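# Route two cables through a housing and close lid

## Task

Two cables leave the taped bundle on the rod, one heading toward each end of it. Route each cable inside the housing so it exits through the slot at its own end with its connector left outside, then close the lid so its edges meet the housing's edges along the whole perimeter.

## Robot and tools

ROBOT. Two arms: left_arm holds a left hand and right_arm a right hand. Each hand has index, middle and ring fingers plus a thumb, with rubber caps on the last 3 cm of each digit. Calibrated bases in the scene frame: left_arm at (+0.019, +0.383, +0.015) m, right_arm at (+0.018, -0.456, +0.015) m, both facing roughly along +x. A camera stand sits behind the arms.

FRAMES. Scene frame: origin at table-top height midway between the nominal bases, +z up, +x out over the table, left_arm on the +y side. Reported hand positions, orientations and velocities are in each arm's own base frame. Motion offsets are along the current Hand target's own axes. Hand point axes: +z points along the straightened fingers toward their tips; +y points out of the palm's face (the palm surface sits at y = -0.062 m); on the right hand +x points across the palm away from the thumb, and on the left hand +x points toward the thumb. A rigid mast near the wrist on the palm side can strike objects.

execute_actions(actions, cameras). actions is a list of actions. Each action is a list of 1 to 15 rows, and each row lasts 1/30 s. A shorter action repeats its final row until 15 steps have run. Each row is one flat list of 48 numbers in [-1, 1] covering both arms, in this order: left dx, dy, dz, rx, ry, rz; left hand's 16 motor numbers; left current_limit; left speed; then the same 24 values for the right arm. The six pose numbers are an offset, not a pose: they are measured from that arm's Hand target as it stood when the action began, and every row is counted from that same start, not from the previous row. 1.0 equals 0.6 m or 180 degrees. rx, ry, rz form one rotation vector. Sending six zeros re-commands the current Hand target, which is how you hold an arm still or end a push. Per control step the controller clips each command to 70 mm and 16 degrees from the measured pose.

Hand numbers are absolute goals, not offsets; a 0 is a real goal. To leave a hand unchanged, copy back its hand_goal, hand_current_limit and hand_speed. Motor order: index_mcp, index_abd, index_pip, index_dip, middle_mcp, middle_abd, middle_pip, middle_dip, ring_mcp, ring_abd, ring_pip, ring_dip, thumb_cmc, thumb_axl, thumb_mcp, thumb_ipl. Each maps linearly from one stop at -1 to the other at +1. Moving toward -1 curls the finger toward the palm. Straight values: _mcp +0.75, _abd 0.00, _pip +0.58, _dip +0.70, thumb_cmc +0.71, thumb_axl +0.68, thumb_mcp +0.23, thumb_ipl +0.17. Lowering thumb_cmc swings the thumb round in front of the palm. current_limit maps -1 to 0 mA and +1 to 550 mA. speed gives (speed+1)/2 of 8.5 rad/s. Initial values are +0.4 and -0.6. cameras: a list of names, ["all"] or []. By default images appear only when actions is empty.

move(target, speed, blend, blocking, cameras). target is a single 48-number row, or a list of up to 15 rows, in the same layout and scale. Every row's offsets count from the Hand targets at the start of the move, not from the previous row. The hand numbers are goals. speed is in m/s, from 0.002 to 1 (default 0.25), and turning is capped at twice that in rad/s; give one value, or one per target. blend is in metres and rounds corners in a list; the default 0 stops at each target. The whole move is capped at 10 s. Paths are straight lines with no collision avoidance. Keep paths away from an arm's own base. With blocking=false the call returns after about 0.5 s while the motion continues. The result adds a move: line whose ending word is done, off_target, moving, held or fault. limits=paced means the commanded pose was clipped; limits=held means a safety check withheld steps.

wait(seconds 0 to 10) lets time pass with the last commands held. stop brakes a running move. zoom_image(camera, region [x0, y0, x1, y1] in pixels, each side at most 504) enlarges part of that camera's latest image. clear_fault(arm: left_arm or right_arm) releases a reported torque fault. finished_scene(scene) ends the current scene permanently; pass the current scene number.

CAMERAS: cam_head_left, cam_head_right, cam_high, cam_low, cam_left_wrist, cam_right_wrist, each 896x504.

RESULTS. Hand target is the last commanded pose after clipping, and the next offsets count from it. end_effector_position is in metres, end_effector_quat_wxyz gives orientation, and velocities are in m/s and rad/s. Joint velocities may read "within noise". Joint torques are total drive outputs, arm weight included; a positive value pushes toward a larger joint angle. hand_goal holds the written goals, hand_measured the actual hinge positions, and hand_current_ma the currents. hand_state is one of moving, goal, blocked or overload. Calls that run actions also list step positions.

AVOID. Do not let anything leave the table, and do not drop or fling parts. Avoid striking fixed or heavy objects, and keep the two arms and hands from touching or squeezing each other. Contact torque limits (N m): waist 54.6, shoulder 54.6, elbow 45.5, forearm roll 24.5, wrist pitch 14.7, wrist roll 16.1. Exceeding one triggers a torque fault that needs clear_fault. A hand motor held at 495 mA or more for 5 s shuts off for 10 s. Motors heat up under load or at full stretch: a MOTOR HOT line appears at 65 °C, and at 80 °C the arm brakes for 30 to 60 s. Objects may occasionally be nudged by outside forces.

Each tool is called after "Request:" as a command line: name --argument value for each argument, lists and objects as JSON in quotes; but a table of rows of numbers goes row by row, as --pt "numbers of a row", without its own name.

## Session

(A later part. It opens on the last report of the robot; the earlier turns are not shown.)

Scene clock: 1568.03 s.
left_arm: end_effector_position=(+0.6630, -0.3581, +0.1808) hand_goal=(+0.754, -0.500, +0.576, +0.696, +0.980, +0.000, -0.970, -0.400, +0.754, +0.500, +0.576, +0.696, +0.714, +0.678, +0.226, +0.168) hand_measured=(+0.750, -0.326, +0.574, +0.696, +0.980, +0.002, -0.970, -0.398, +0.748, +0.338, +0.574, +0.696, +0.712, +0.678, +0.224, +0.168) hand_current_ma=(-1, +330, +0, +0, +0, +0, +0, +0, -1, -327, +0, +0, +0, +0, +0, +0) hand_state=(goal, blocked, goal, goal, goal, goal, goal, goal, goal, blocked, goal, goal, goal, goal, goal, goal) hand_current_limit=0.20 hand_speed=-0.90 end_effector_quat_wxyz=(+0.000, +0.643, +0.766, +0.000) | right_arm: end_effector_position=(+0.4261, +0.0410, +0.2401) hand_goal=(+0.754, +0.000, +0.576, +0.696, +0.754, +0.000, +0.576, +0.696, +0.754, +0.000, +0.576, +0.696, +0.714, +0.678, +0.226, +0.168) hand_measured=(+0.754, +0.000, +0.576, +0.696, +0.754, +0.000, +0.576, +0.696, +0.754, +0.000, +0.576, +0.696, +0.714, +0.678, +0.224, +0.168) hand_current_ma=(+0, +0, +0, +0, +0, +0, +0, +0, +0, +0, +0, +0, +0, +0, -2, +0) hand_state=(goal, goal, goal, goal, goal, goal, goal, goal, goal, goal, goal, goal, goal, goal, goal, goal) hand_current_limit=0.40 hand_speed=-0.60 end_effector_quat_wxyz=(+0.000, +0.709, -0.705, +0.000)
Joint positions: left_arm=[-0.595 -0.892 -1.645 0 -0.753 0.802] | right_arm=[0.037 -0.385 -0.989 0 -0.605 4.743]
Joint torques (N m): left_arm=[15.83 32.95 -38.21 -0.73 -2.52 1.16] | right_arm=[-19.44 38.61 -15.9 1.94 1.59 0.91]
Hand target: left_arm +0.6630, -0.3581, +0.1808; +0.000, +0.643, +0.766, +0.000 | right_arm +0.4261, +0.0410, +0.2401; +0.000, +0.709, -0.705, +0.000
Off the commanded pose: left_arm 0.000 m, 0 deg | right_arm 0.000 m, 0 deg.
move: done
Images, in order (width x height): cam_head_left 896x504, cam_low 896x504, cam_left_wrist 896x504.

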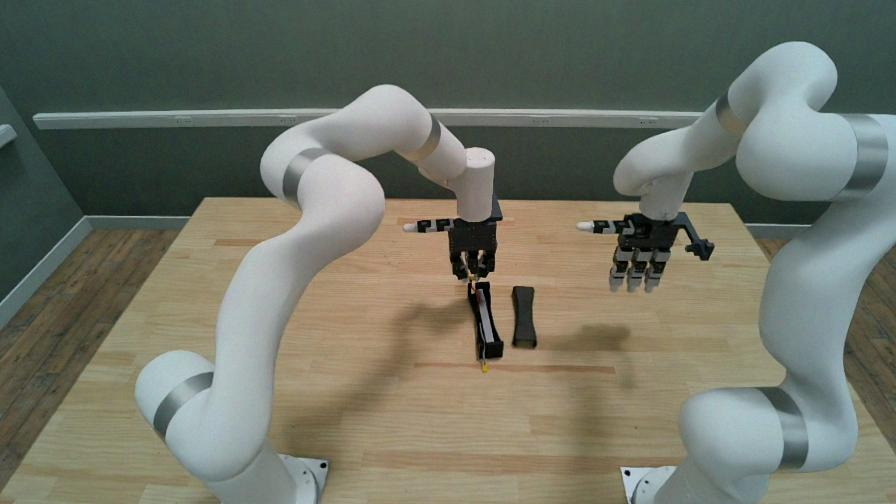

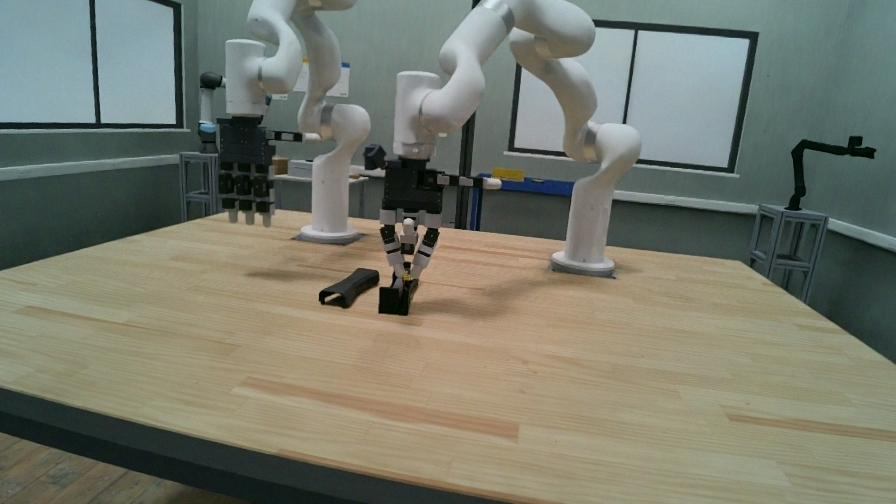

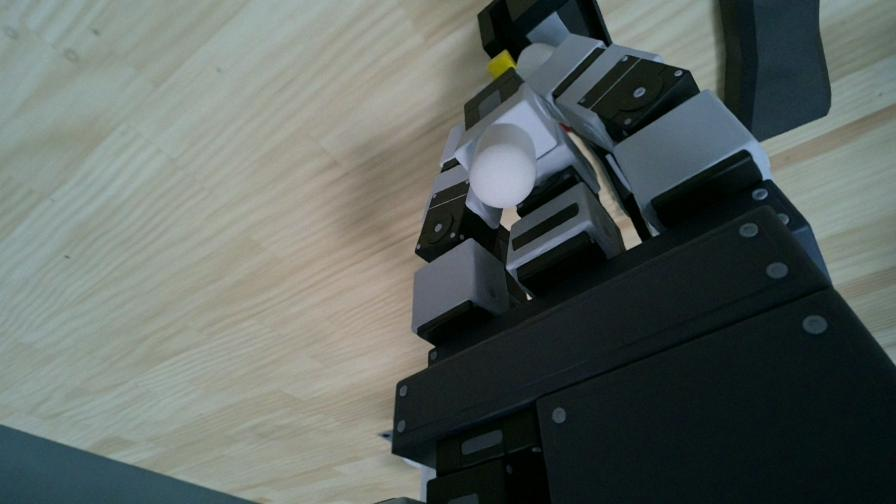

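Request:
move --target '[-0.0125,0.0403,0,0,0,0, 0.754,-0.50,0.576,0.696,0.98,0,-0.97,-0.4,0.754,0.50,0.576,0.696,0.714,0.678,0.226,0.168,0.2,-0.9, 0,0,0,0,0,0,0.754,0,0.576,0.696,0.754,0,0.576,0.696,0.754,0,0.576,0.696,0.714,0.678,0.226,0.168,0.4,-0.6]' --speed 0.04 --cameras '["cam_low","cam_high","cam_head_left"]'

Request:
zoom_image --camera "cam_head_left" --region '[430, 220, 510, 300]'

Request:
zoom_image --camera "cam_low" --region '[370, 230, 460, 320]'

Scene clock: 1580.70 s.
left_arm: end_effector_position=(+0.6881, -0.3613, +0.1808) hand_goal=(+0.754, -0.500, +0.576, +0.696, +0.980, +0.000, -0.970, -0.400, +0.754, +0.500, +0.576, +0.696, +0.714, +0.678, +0.226, +0.168) hand_measured=(+0.752, -0.326, +0.574, +0.696, +0.980, +0.002, -0.970, -0.398, +0.748, +0.338, +0.574, +0.696, +0.712, +0.678, +0.224, +0.168) hand_current_ma=(+0, +330, +0, +0, +0, +0, +0, +0, -1, -327, +0, +0, +0, +0, +0, +0) hand_state=(goal, blocked, goal, goal, goal, goal, goal, goal, goal, blocked, goal, goal, goal, goal, goal, goal) hand_current_limit=0.20 hand_speed=-0.90 end_effector_quat_wxyz=(+0.000, +0.643, +0.766, +0.000) | right_arm: end_effector_position=(+0.4261, +0.0410, +0.2401) hand_goal=(+0.754, +0.000, +0.576, +0.696, +0.754, +0.000, +0.576, +0.696, +0.754, +0.000, +0.576, +0.696, +0.714, +0.678, +0.226, +0.168) hand_measured=(+0.754, +0.000, +0.576, +0.696, +0.754, +0.000, +0.576, +0.696, +0.754, +0.000, +0.576, +0.696, +0.714, +0.678, +0.224, +0.168) hand_current_ma=(+0, +0, +0, +0, +0, +0, +0, +0, +0, +0, +0, +0, +0, +0, -2, +0) hand_state=(goal, goal, goal, goal, goal, goal, goal, goal, goal, goal, goal, goal, goal, goal, goal, goal) hand_current_limit=0.40 hand_speed=-0.60 end_effector_quat_wxyz=(+0.000, +0.709, -0.705, +0.000)
Joint positions: left_arm=[-0.58 -0.95 -1.749 0 -0.798 0.818] | right_arm=[0.037 -0.385 -0.989 0 -0.605 4.743]
Joint torques (N m): left_arm=[16.26 35.17 -39.02 0.14 -2.48 1.15] | right_arm=[-19.43 38.79 -15.95 1.78 1.62 0.92]
Hand target: left_arm +0.6881, -0.3613, +0.1808; +0.000, +0.643, +0.766, +0.000 | right_arm +0.4261, +0.0410, +0.2401; +0.000, +0.709, -0.705, +0.000
Off the commanded pose: left_arm 0.000 m, 0 deg | right_arm 0.000 m, 0 deg.
move: done
Images, in order (width x height): cam_head_left 896x504, cam_high 896x504, cam_low 896x504.

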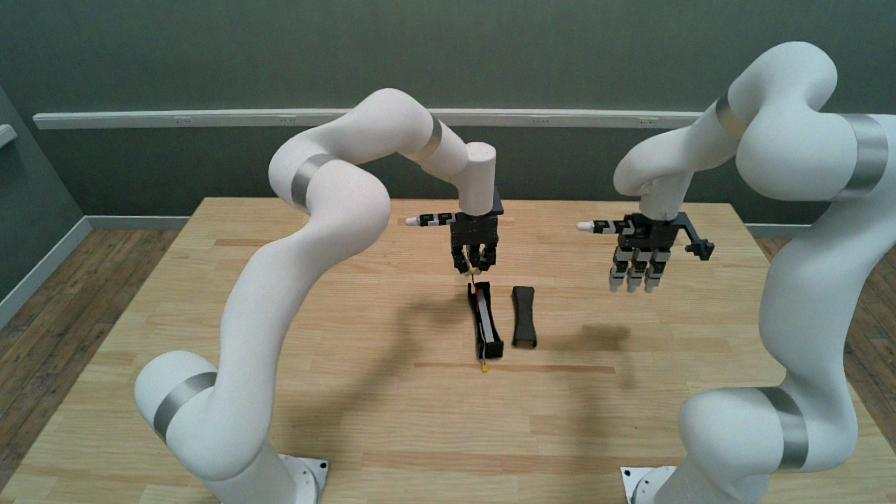

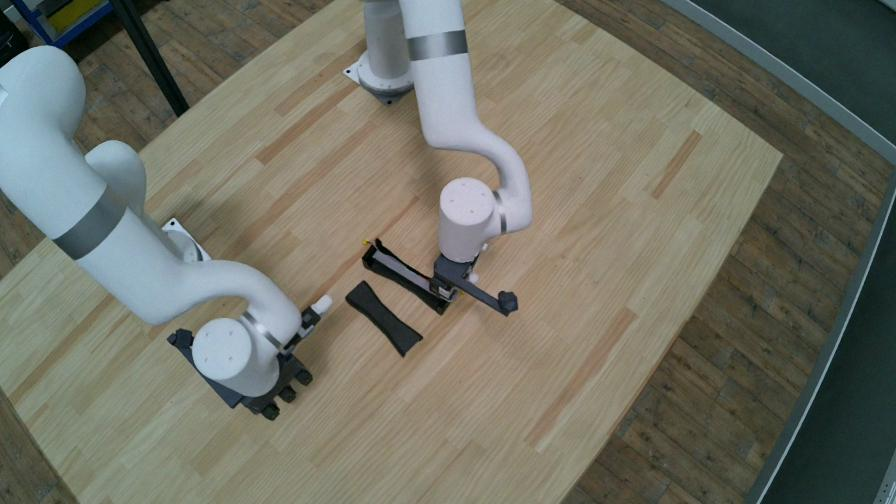

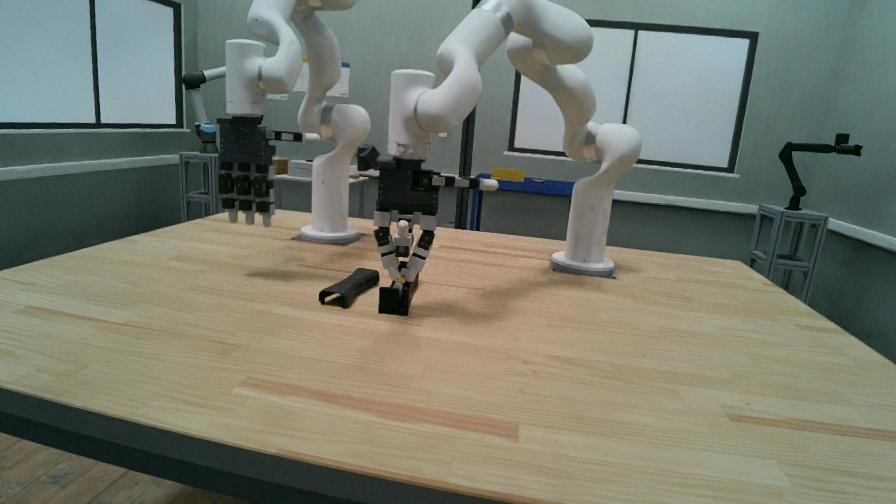

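Scaled by 6.300 from the camera's 896x504 image, which has a finer 1280x720 frame.

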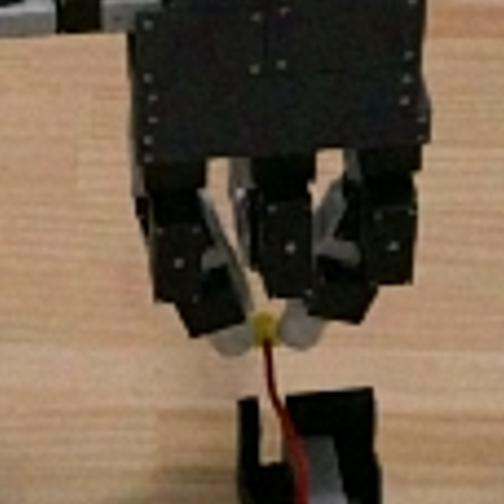

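Scaled by 5.600 from the camera's 896x504 image, which has a finer 1280x720 frame.

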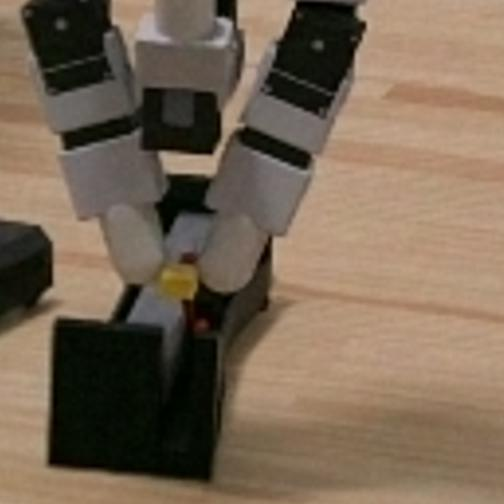

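Request:
move --target '[0.0108,0.0183,0.0167,0,0,0, 0.754,-0.50,0.576,0.696,0.98,0,-0.97,-0.4,0.754,0.50,0.576,0.696,0.714,0.678,0.226,0.168,0.2,-0.9, 0,0,0,0,0,0,0.754,0,0.576,0.696,0.754,0,0.576,0.696,0.754,0,0.576,0.696,0.714,0.678,0.226,0.168,0.4,-0.6]' --speed 0.03 --cameras '["cam_low","cam_high","cam_head_left"]'

Request:
zoom_image --camera "cam_head_left" --region '[430, 220, 510, 300]'

Request:
zoom_image --camera "cam_low" --region '[370, 230, 460, 320]'

Scene clock: 1590.87 s.
left_arm: end_effector_position=(+0.6978, -0.3531, +0.1708) hand_goal=(+0.754, -0.500, +0.576, +0.696, +0.980, +0.000, -0.970, -0.400, +0.754, +0.500, +0.576, +0.696, +0.714, +0.678, +0.226, +0.168) hand_measured=(+0.756, -0.326, +0.576, +0.696, +0.980, +0.002, -0.970, -0.398, +0.748, +0.338, +0.574, +0.696, +0.712, +0.678, +0.224, +0.168) hand_current_ma=(+0, +330, +0, +0, +0, +0, +0, +0, -1, -327, +0, +0, +0, +0, +0, +0) hand_state=(goal, blocked, goal, goal, goal, goal, goal, goal, goal, blocked, goal, goal, goal, goal, goal, goal) hand_current_limit=0.20 hand_speed=-0.90 end_effector_quat_wxyz=(+0.000, +0.643, +0.766, +0.000) | right_arm: end_effector_position=(+0.4261, +0.0410, +0.2401) hand_goal=(+0.754, +0.000, +0.576, +0.696, +0.754, +0.000, +0.576, +0.696, +0.754, +0.000, +0.576, +0.696, +0.714, +0.678, +0.226, +0.168) hand_measured=(+0.754, +0.000, +0.576, +0.696, +0.754, +0.000, +0.576, +0.696, +0.754, +0.000, +0.576, +0.696, +0.714, +0.678, +0.224, +0.168) hand_current_ma=(+0, +0, +0, +0, +0, +0, +0, +0, +0, +0, +0, +0, +0, +0, -2, +0) hand_state=(goal, goal, goal, goal, goal, goal, goal, goal, goal, goal, goal, goal, goal, goal, goal, goal) hand_current_limit=0.40 hand_speed=-0.60 end_effector_quat_wxyz=(+0.000, +0.709, -0.705, +0.000)
Joint positions: left_arm=[-0.563 -0.973 -1.764 0 -0.791 0.835] | right_arm=[0.037 -0.385 -0.989 0 -0.605 4.743]
Joint torques (N m): left_arm=[16.45 36.43 -39.31 1.56 2.88 1.05] | right_arm=[-19.12 38.76 -15.94 1.97 1.64 0.93]
Hand target: left_arm +0.6978, -0.3531, +0.1707; +0.000, +0.643, +0.766, +0.000 | right_arm +0.4261, +0.0410, +0.2401; +0.000, +0.709, -0.705, +0.000
Off the commanded pose: left_arm 0.000 m, 0 deg | right_arm 0.000 m, 0 deg.
move: done
Images, in order (width x height): cam_head_left 896x504, cam_high 896x504, cam_low 896x504.

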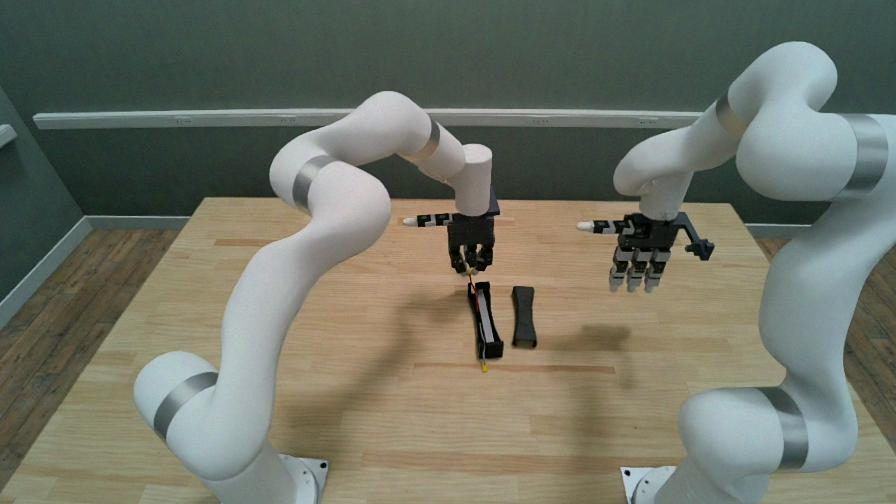

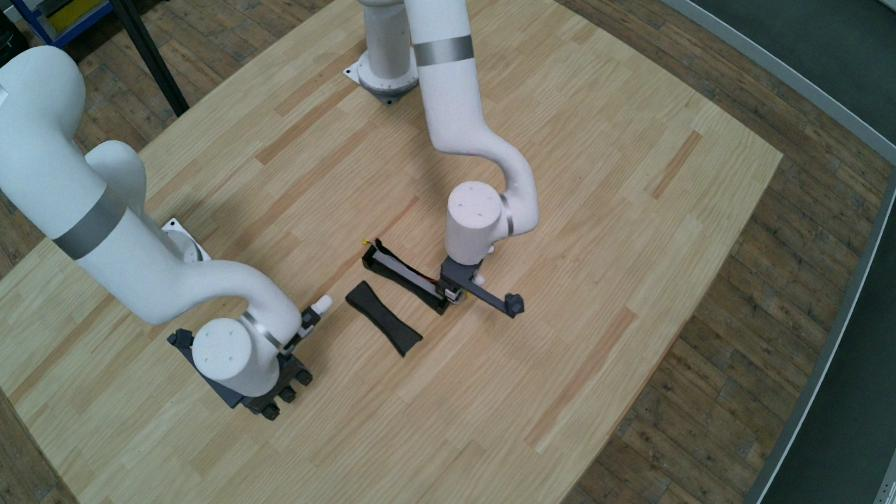

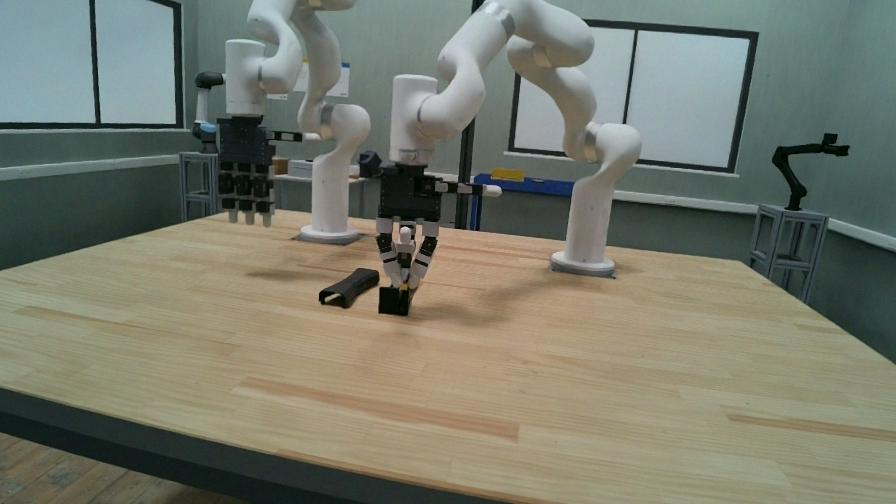

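Scaled by 6.300 from the camera's 896x504 image, which has a finer 1280x720 frame.

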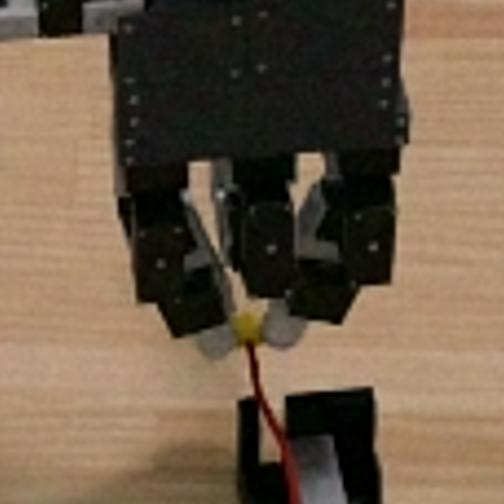

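Scaled by 5.600 from the camera's 896x504 image, which has a finer 1280x720 frame.

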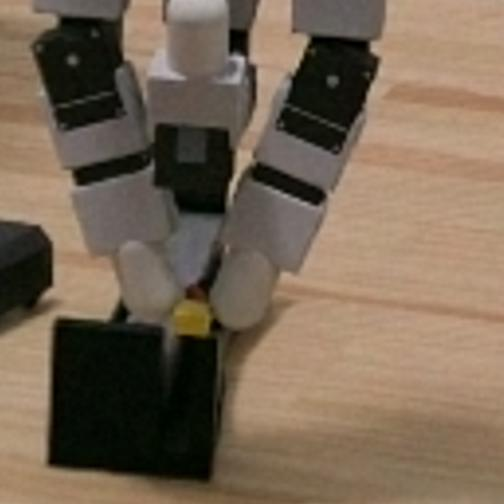

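Request:
move --target '[-0.0047,0.0095,0.0417,0,0,0, 0.754,-0.50,0.576,0.696,0.98,0,-0.97,-0.4,0.754,0.50,0.576,0.696,0.714,0.678,0.226,0.168,0.2,-0.9, 0,0,0,0,0,0,0.754,0,0.576,0.696,0.754,0,0.576,0.696,0.754,0,0.576,0.696,0.714,0.678,0.226,0.168,0.4,-0.6]' --speed 0.03 --cameras '["cam_low","cam_high","cam_head_left"]'

Request:
zoom_image --camera "cam_head_left" --region '[430, 220, 510, 300]'

Request:
zoom_image --camera "cam_low" --region '[370, 230, 460, 320]'

Scene clock: 1598.57 s.
left_arm: end_effector_position=(+0.7039, -0.3549, +0.1458) hand_goal=(+0.754, -0.500, +0.576, +0.696, +0.980, +0.000, -0.970, -0.400, +0.754, +0.500, +0.576, +0.696, +0.714, +0.678, +0.226, +0.168) hand_measured=(+0.762, -0.326, +0.580, +0.698, +0.980, +0.002, -0.970, -0.398, +0.756, +0.338, +0.578, +0.696, +0.712, +0.678, +0.224, +0.168) hand_current_ma=(+1, +330, +1, +0, +0, +0, +0, +0, +0, -327, +0, +0, +0, +0, +0, +0) hand_state=(goal, blocked, goal, goal, goal, goal, goal, goal, moving, blocked, goal, goal, goal, goal, goal, goal) hand_current_limit=0.20 hand_speed=-0.90 end_effector_quat_wxyz=(+0.000, +0.643, +0.766, +0.000) | right_arm: end_effector_position=(+0.4261, +0.0410, +0.2401) hand_goal=(+0.754, +0.000, +0.576, +0.696, +0.754, +0.000, +0.576, +0.696, +0.754, +0.000, +0.576, +0.696, +0.714, +0.678, +0.226, +0.168) hand_measured=(+0.754, +0.000, +0.576, +0.696, +0.754, +0.000, +0.576, +0.696, +0.754, +0.000, +0.576, +0.696, +0.714, +0.678, +0.224, +0.168) hand_current_ma=(+0, +0, +0, +0, +0, +0, +0, +0, +0, +0, +0, +0, +0, +0, -2, +0) hand_state=(goal, goal, goal, goal, goal, goal, goal, goal, goal, goal, goal, goal, goal, goal, goal, goal) hand_current_limit=0.40 hand_speed=-0.60 end_effector_quat_wxyz=(+0.000, +0.709, -0.705, +0.000)
Joint positions: left_arm=[-0.561 -1.022 -1.792 0 -0.769 0.837] | right_arm=[0.037 -0.385 -0.989 0 -0.605 4.743]
Joint torques (N m): left_arm=[15.35 36.93 -38.01 0.07 2.83 1.04] | right_arm=[-19.83 38.13 -16 1.97 1.56 0.99]
Hand target: left_arm +0.7039, -0.3549, +0.1457; +0.000, +0.643, +0.766, +0.000 | right_arm +0.4261, +0.0410, +0.2401; +0.000, +0.709, -0.705, +0.000
Off the commanded pose: left_arm 0.000 m, 0 deg | right_arm 0.000 m, 0 deg.
move: done
Images, in order (width x height): cam_head_left 896x504, cam_high 896x504, cam_low 896x504.

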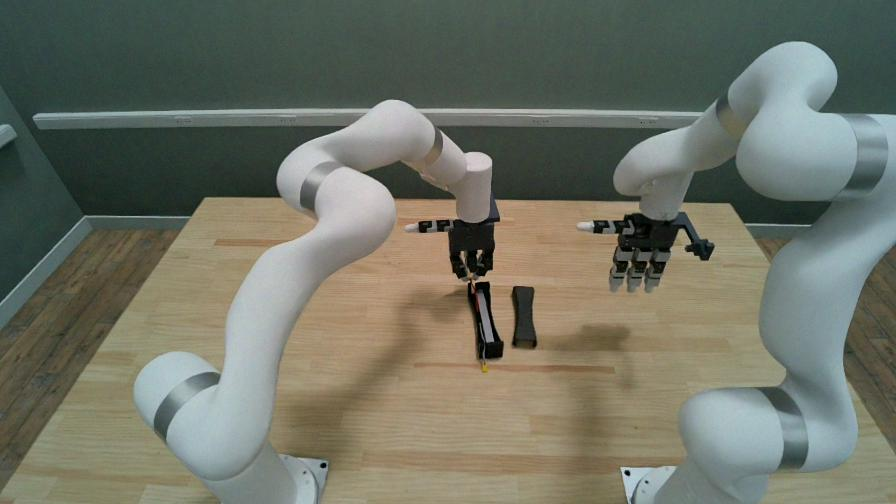

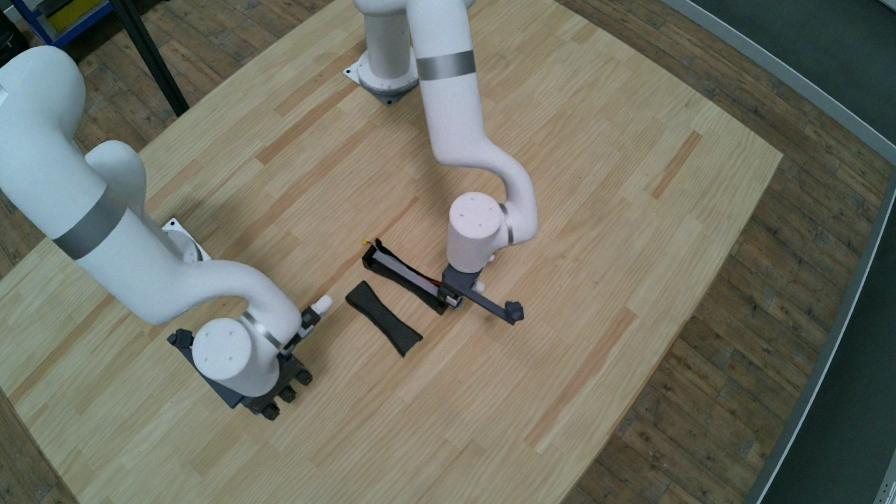

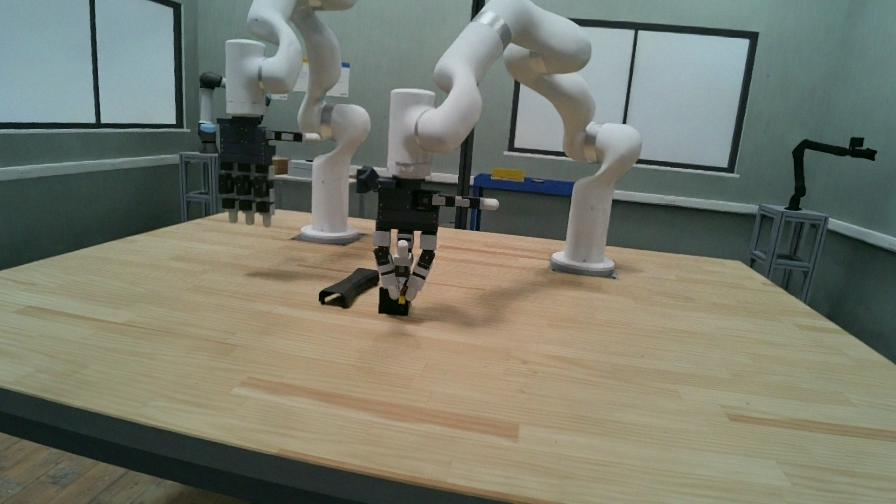

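Scaled by 6.300 from the camera's 896x504 image, which has a finer 1280x720 frame.

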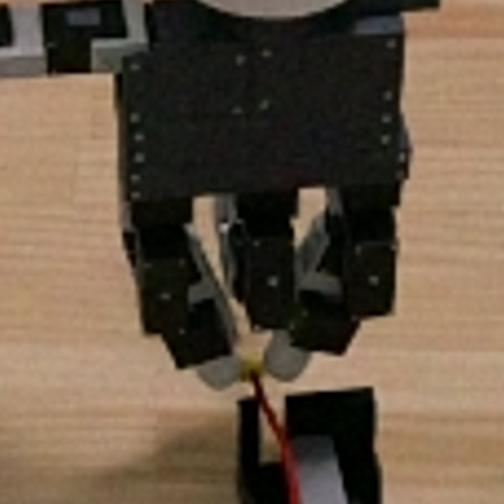

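Scaled by 5.600 from the camera's 896x504 image, which has a finer 1280x720 frame.

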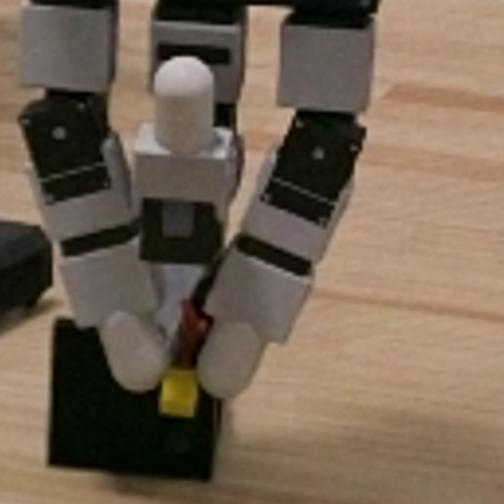

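Request:
move --target '[-0.0005,0.0033,0.0500,0,0,0, 0.754,-0.50,0.576,0.696,0.98,0,-0.97,-0.4,0.754,0.50,0.576,0.696,0.714,0.678,0.226,0.168,0.2,-0.9, 0,0,0,0,0,0,0.754,0,0.576,0.696,0.754,0,0.576,0.696,0.754,0,0.576,0.696,0.714,0.678,0.226,0.168,0.4,-0.6]' --speed 0.03 --cameras '["cam_low","cam_high","cam_head_left"]'

Request:
zoom_image --camera "cam_head_left" --region '[430, 240, 510, 320]'

Request:
zoom_image --camera "cam_low" --region '[370, 240, 460, 330]'

Scene clock: 1605.50 s.
left_arm: end_effector_position=(+0.7059, -0.3548, +0.1158) hand_goal=(+0.754, -0.500, +0.576, +0.696, +0.980, +0.000, -0.970, -0.400, +0.754, +0.500, +0.576, +0.696, +0.714, +0.678, +0.226, +0.168) hand_measured=(+0.760, -0.326, +0.580, +0.698, +0.980, +0.002, -0.970, -0.398, +0.752, +0.338, +0.576, +0.696, +0.712, +0.678, +0.224, +0.168) hand_current_ma=(+1, +330, +1, +0, +0, +0, +0, +0, +0, -322, +0, +0, +0, +0, +0, +0) hand_state=(goal, blocked, goal, goal, goal, goal, goal, goal, goal, blocked, goal, goal, goal, goal, goal, goal) hand_current_limit=0.20 hand_speed=-0.90 end_effector_quat_wxyz=(+0.000, +0.643, +0.766, +0.000) | right_arm: end_effector_position=(+0.4261, +0.0410, +0.2401) hand_goal=(+0.754, +0.000, +0.576, +0.696, +0.754, +0.000, +0.576, +0.696, +0.754, +0.000, +0.576, +0.696, +0.714, +0.678, +0.226, +0.168) hand_measured=(+0.754, +0.000, +0.576, +0.696, +0.754, +0.000, +0.576, +0.696, +0.754, +0.000, +0.576, +0.696, +0.714, +0.678, +0.224, +0.168) hand_current_ma=(+0, +0, +0, +0, +0, +0, +0, +0, +0, +0, +0, +0, +0, +0, -2, +0) hand_state=(goal, goal, goal, goal, goal, goal, goal, goal, goal, goal, goal, goal, goal, goal, goal, goal) hand_current_limit=0.40 hand_speed=-0.60 end_effector_quat_wxyz=(+0.000, +0.709, -0.705, +0.000)
Joint positions: left_arm=[-0.559 -1.069 -1.803 0 -0.734 0.839] | right_arm=[0.037 -0.385 -0.989 0 -0.605 4.743]
Joint torques (N m): left_arm=[16.27 37.05 -38.28 -2.12 2.77 1.05] | right_arm=[-19.69 38.2 -15.85 1.79 1.59 0.98]
Hand target: left_arm +0.7059, -0.3548, +0.1157; +0.000, +0.643, +0.766, +0.000 | right_arm +0.4261, +0.0410, +0.2401; +0.000, +0.709, -0.705, +0.000
Off the commanded pose: left_arm 0.000 m, 0 deg | right_arm 0.000 m, 0 deg.
move: done
Images, in order (width x height): cam_head_left 896x504, cam_high 896x504, cam_low 896x504.

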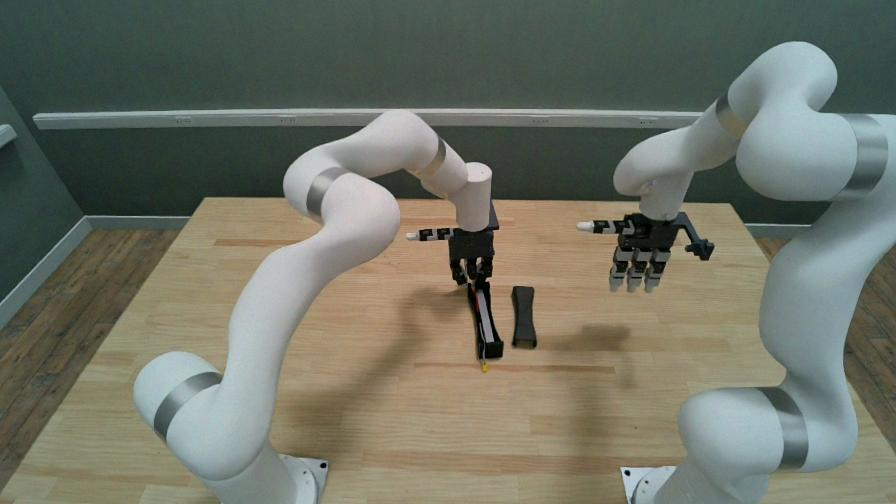

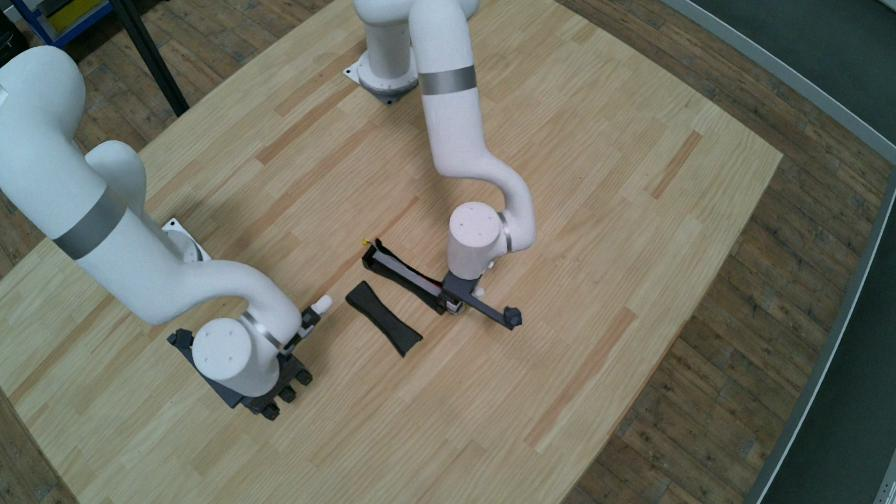

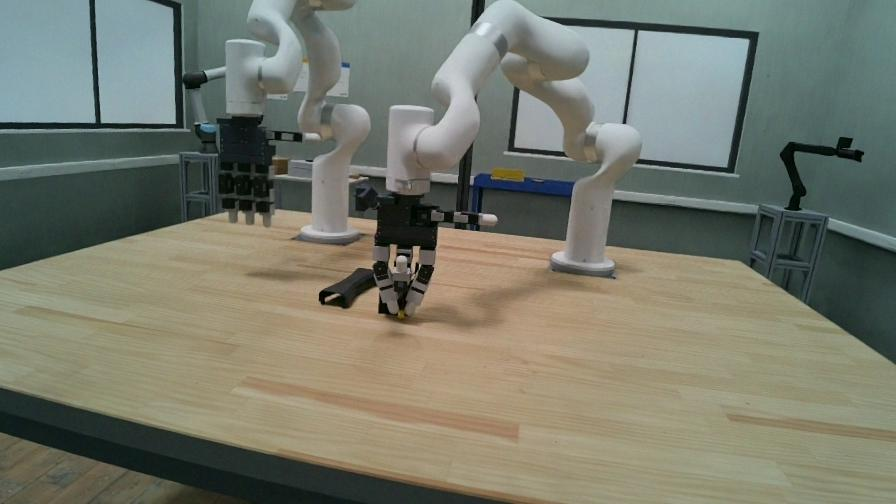

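Scaled by 6.300 from the camera's 896x504 image, which has a finer 1280x720 frame.

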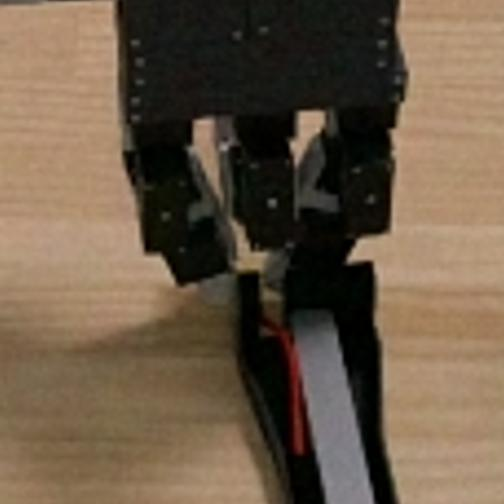

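Scaled by 5.600 from the camera's 896x504 image, which has a finer 1280x720 frame.

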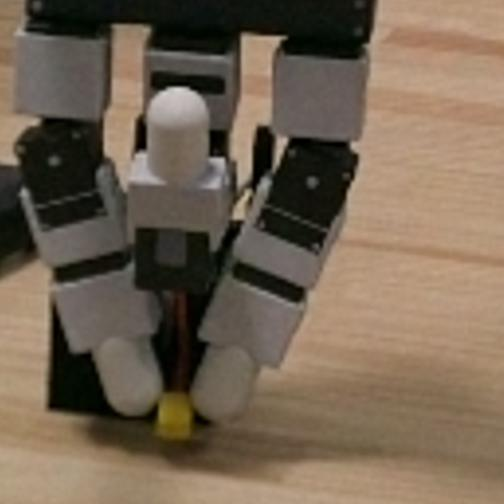

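Request:
move --target '[-0.0103,0.0020,0.0167,0,0,0, 0.754,-0.50,0.576,0.696,0.98,0,-0.97,-0.4,0.754,0.50,0.576,0.696,0.714,0.678,0.226,0.168,0.2,-0.9, 0,0,0,0,0,0,0.754,0,0.576,0.696,0.754,0,0.576,0.696,0.754,0,0.576,0.696,0.714,0.678,0.226,0.168,0.4,-0.6]' --speed 0.03 --cameras '["cam_low","cam_head_left"]'

Request:
zoom_image --camera "cam_head_left" --region '[430, 240, 510, 320]'

Request:
zoom_image --camera "cam_low" --region '[370, 240, 460, 330]'

Scene clock: 1612.90 s.
left_arm: end_effector_position=(+0.7082, -0.3607, +0.1057) hand_goal=(+0.754, -0.500, +0.576, +0.696, +0.980, +0.000, -0.970, -0.400, +0.754, +0.500, +0.576, +0.696, +0.714, +0.678, +0.226, +0.168) hand_measured=(+0.760, -0.326, +0.580, +0.698, +0.980, +0.002, -0.970, -0.398, +0.752, +0.338, +0.576, +0.696, +0.712, +0.678, +0.224, +0.168) hand_current_ma=(+1, +330, +1, +0, +0, +0, +0, +0, +0, -322, +0, +0, +0, +0, +0, +0) hand_state=(goal, blocked, goal, goal, goal, goal, goal, goal, goal, blocked, goal, goal, goal, goal, goal, goal) hand_current_limit=0.20 hand_speed=-0.90 end_effector_quat_wxyz=(+0.000, +0.643, +0.766, +0.000) | right_arm: end_effector_position=(+0.4261, +0.0410, +0.2401) hand_goal=(+0.754, +0.000, +0.576, +0.696, +0.754, +0.000, +0.576, +0.696, +0.754, +0.000, +0.576, +0.696, +0.714, +0.678, +0.226, +0.168) hand_measured=(+0.754, +0.000, +0.576, +0.696, +0.754, +0.000, +0.576, +0.696, +0.754, +0.000, +0.576, +0.696, +0.714, +0.678, +0.224, +0.168) hand_current_ma=(+0, +0, +0, +0, +0, +0, +0, +0, +0, +0, +0, +0, +0, +0, -2, +0) hand_state=(goal, goal, goal, goal, goal, goal, goal, goal, goal, goal, goal, goal, goal, goal, goal, goal) hand_current_limit=0.40 hand_speed=-0.60 end_effector_quat_wxyz=(+0.000, +0.709, -0.705, +0.000)
Joint positions: left_arm=[-0.564 -1.097 -1.83 0 -0.733 0.833] | right_arm=[0.037 -0.385 -0.989 0 -0.605 4.743]
Joint torques (N m): left_arm=[-13.49 37.45 -38.29 -2.06 2.19 -1.25] | right_arm=[-19.2 38.47 -15.84 1.99 1.59 0.97]
Hand target: left_arm +0.7082, -0.3607, +0.1057; +0.000, +0.643, +0.766, +0.000 | right_arm +0.4261, +0.0410, +0.2401; +0.000, +0.709, -0.705, +0.000
Off the commanded pose: left_arm 0.000 m, 0 deg | right_arm 0.000 m, 0 deg.
move: done
Images, in order (width x height): cam_head_left 896x504, cam_low 896x504.

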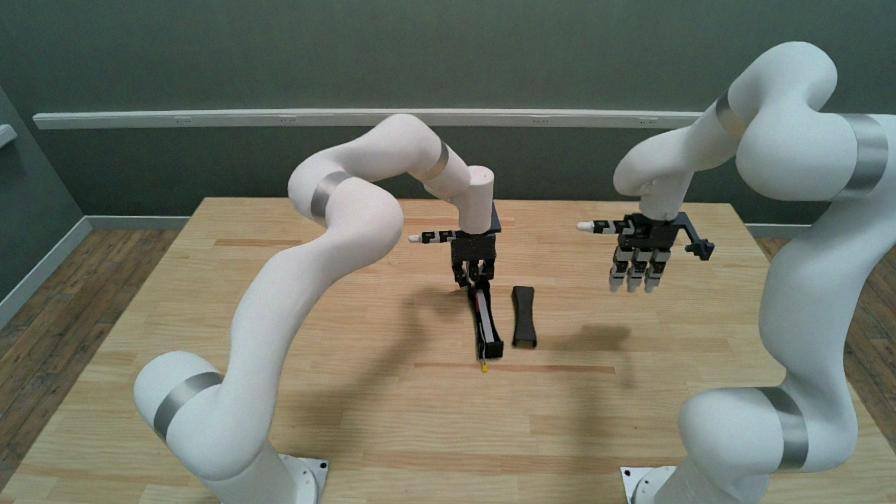

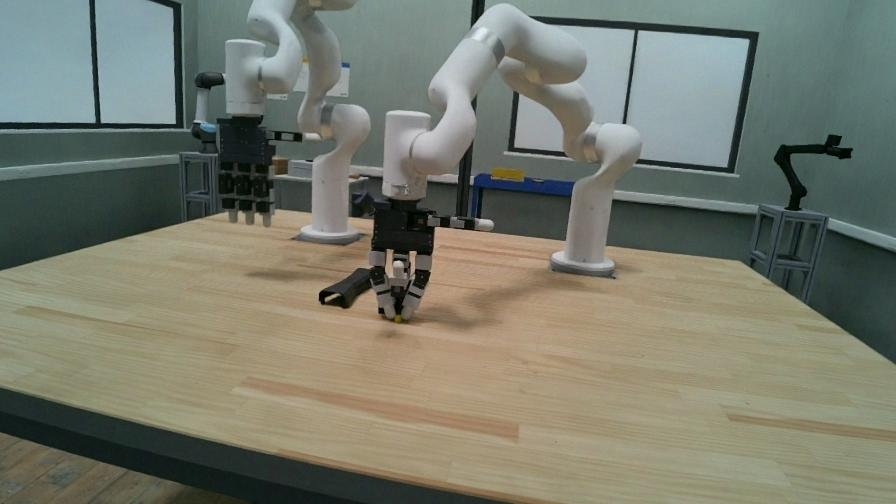

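Scaled by 6.300 from the camera's 896x504 image, which has a finer 1280x720 frame.

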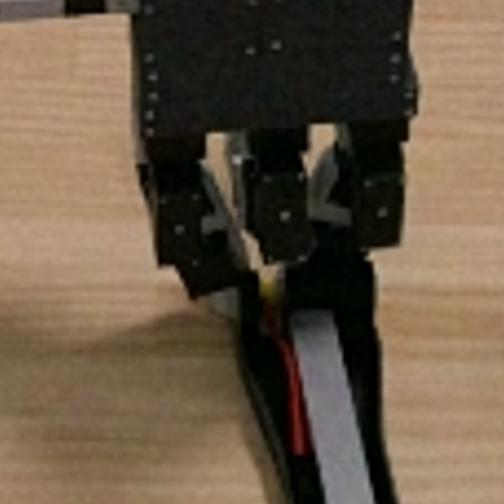

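Scaled by 5.600 from the camera's 896x504 image, which has a finer 1280x720 frame.

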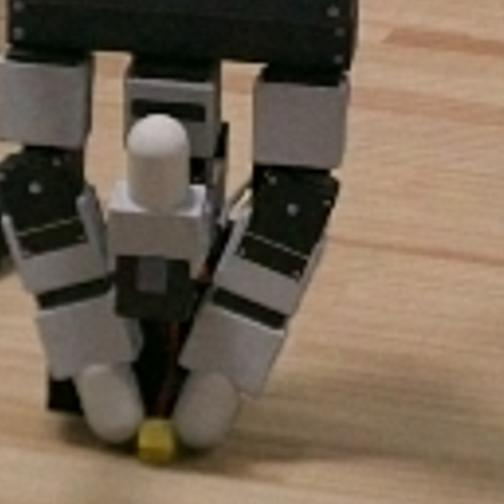

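Request:
move --pt "0 0 0 0 0 0 0.754 -0.25 0.576 0.696 0.98 0 -0.97 -0.4 0.754 0.25 0.576 0.696 0.714 0.678 0.226 0.168 0.2 -0.9 0 0 0 0 0 0 0.754 0 0.576 0.696 0.754 0 0.576 0.696 0.754 0 0.576 0.696 0.714 0.678 0.226 0.168 0.4 -0.6" --pt "0 0 -0.15 0 0 0 0.754 -0.25 0.576 0.696 0.98 0 -0.97 -0.4 0.754 0.25 0.576 0.696 0.714 0.678 0.226 0.168 0.2 -0.9 0 0 0 0 0 0 0.754 0 0.576 0.696 0.754 0 0.576 0.696 0.754 0 0.576 0.696 0.714 0.678 0.226 0.168 0.4 -0.6" --speed '[0.03,0.05]' --cameras '["cam_low","cam_head_left","cam_high"]'

Request:
zoom_image --camera "cam_head_left" --region '[430, 240, 510, 320]'

Request:
zoom_image --camera "cam_low" --region '[370, 240, 460, 330]'

Scene clock: 1622.97 s.
left_arm: end_effector_position=(+0.7081, -0.3607, +0.1957) hand_goal=(+0.754, -0.250, +0.576, +0.696, +0.980, +0.000, -0.970, -0.400, +0.754, +0.250, +0.576, +0.696, +0.714, +0.678, +0.226, +0.168) hand_measured=(+0.756, -0.252, +0.578, +0.698, +0.980, +0.002, -0.970, -0.398, +0.752, +0.252, +0.576, +0.696, +0.712, +0.678, +0.224, +0.168) hand_current_ma=(+0, +0, +0, +0, +0, +0, +0, +0, +0, +0, +0, +0, +0, +0, +0, +0) hand_state=(goal, goal, goal, goal, goal, goal, goal, goal, goal, goal, goal, goal, goal, goal, goal, goal) hand_current_limit=0.20 hand_speed=-0.90 end_effector_quat_wxyz=(+0.000, +0.643, +0.766, +0.000) | right_arm: end_effector_position=(+0.4261, +0.0410, +0.2401) hand_goal=(+0.754, +0.000, +0.576, +0.696, +0.754, +0.000, +0.576, +0.696, +0.754, +0.000, +0.576, +0.696, +0.714, +0.678, +0.226, +0.168) hand_measured=(+0.754, +0.000, +0.576, +0.696, +0.754, +0.000, +0.576, +0.696, +0.754, +0.000, +0.576, +0.696, +0.714, +0.678, +0.224, +0.168) hand_current_ma=(+0, +0, +0, +0, +0, +0, +0, +0, +0, +0, +0, +0, +0, +0, -2, +0) hand_state=(goal, goal, goal, goal, goal, goal, goal, goal, goal, goal, goal, goal, goal, goal, goal, goal) hand_current_limit=0.40 hand_speed=-0.60 end_effector_quat_wxyz=(+0.000, +0.709, -0.705, +0.000)
Joint positions: left_arm=[-0.564 -0.979 -1.834 0 -0.856 0.833] | right_arm=[0.037 -0.385 -0.989 0 -0.605 4.743]
Joint torques (N m): left_arm=[-3.99 59.99 -38.86 2.3 -2.53 -1.28] | right_arm=[-19.3 37.89 -15.74 2.09 1.59 0.94]
Hand target: left_arm +0.7082, -0.3607, +0.1957; +0.000, +0.643, +0.766, +0.000 | right_arm +0.4261, +0.0410, +0.2401; +0.000, +0.709, -0.705, +0.000
Off the commanded pose: left_arm 0.000 m, 0 deg | right_arm 0.000 m, 0 deg.
move: done
Images, in order (width x height): cam_head_left 896x504, cam_high 896x504, cam_low 896x504.

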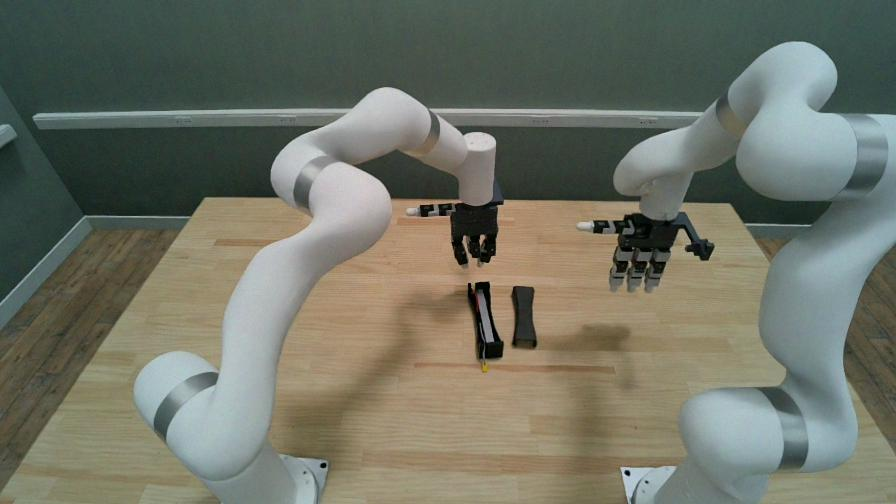

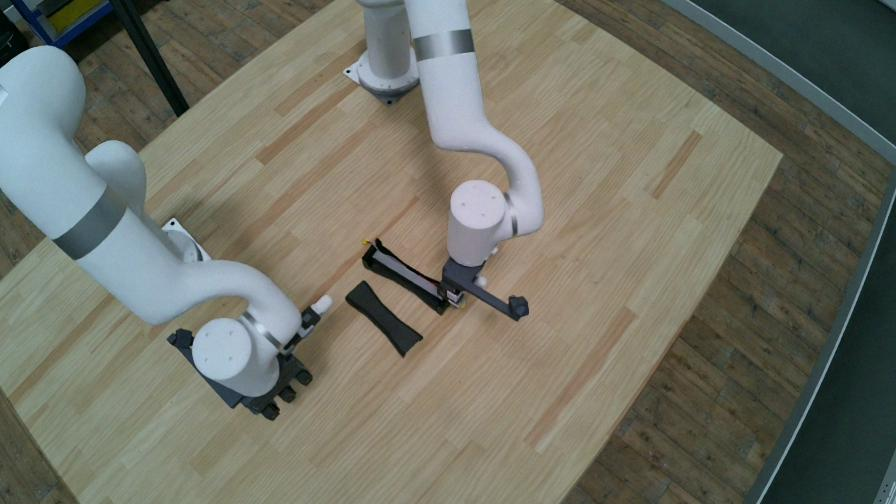

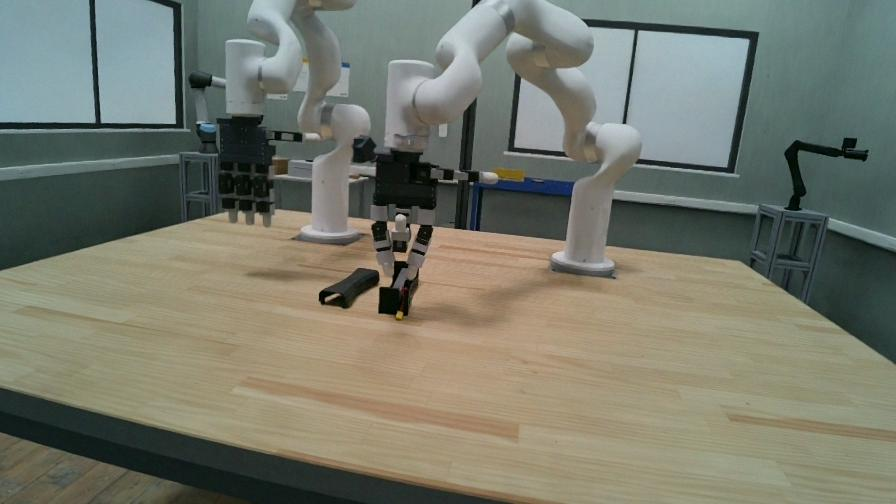

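Scaled by 6.300 from the camera's 896x504 image, which has a finer 1280x720 frame.

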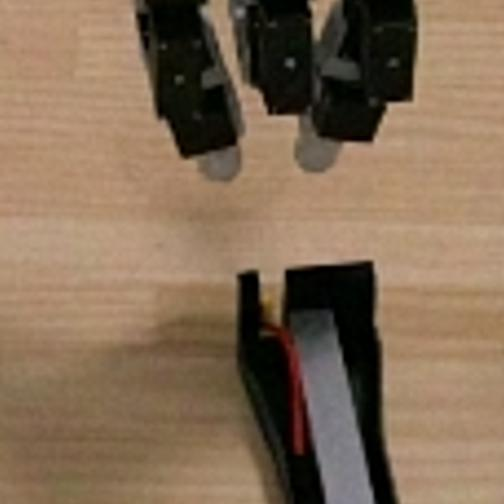

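Scaled by 5.600 from the camera's 896x504 image, which has a finer 1280x720 frame.

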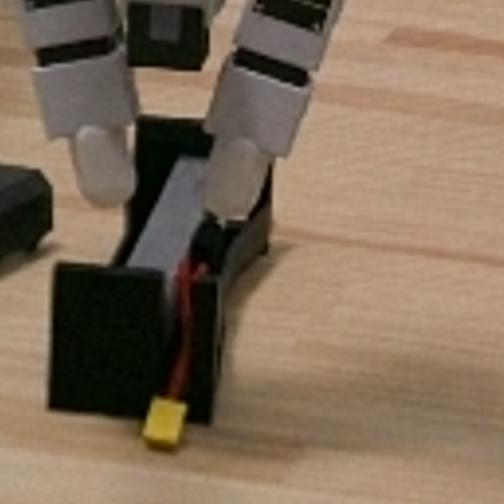

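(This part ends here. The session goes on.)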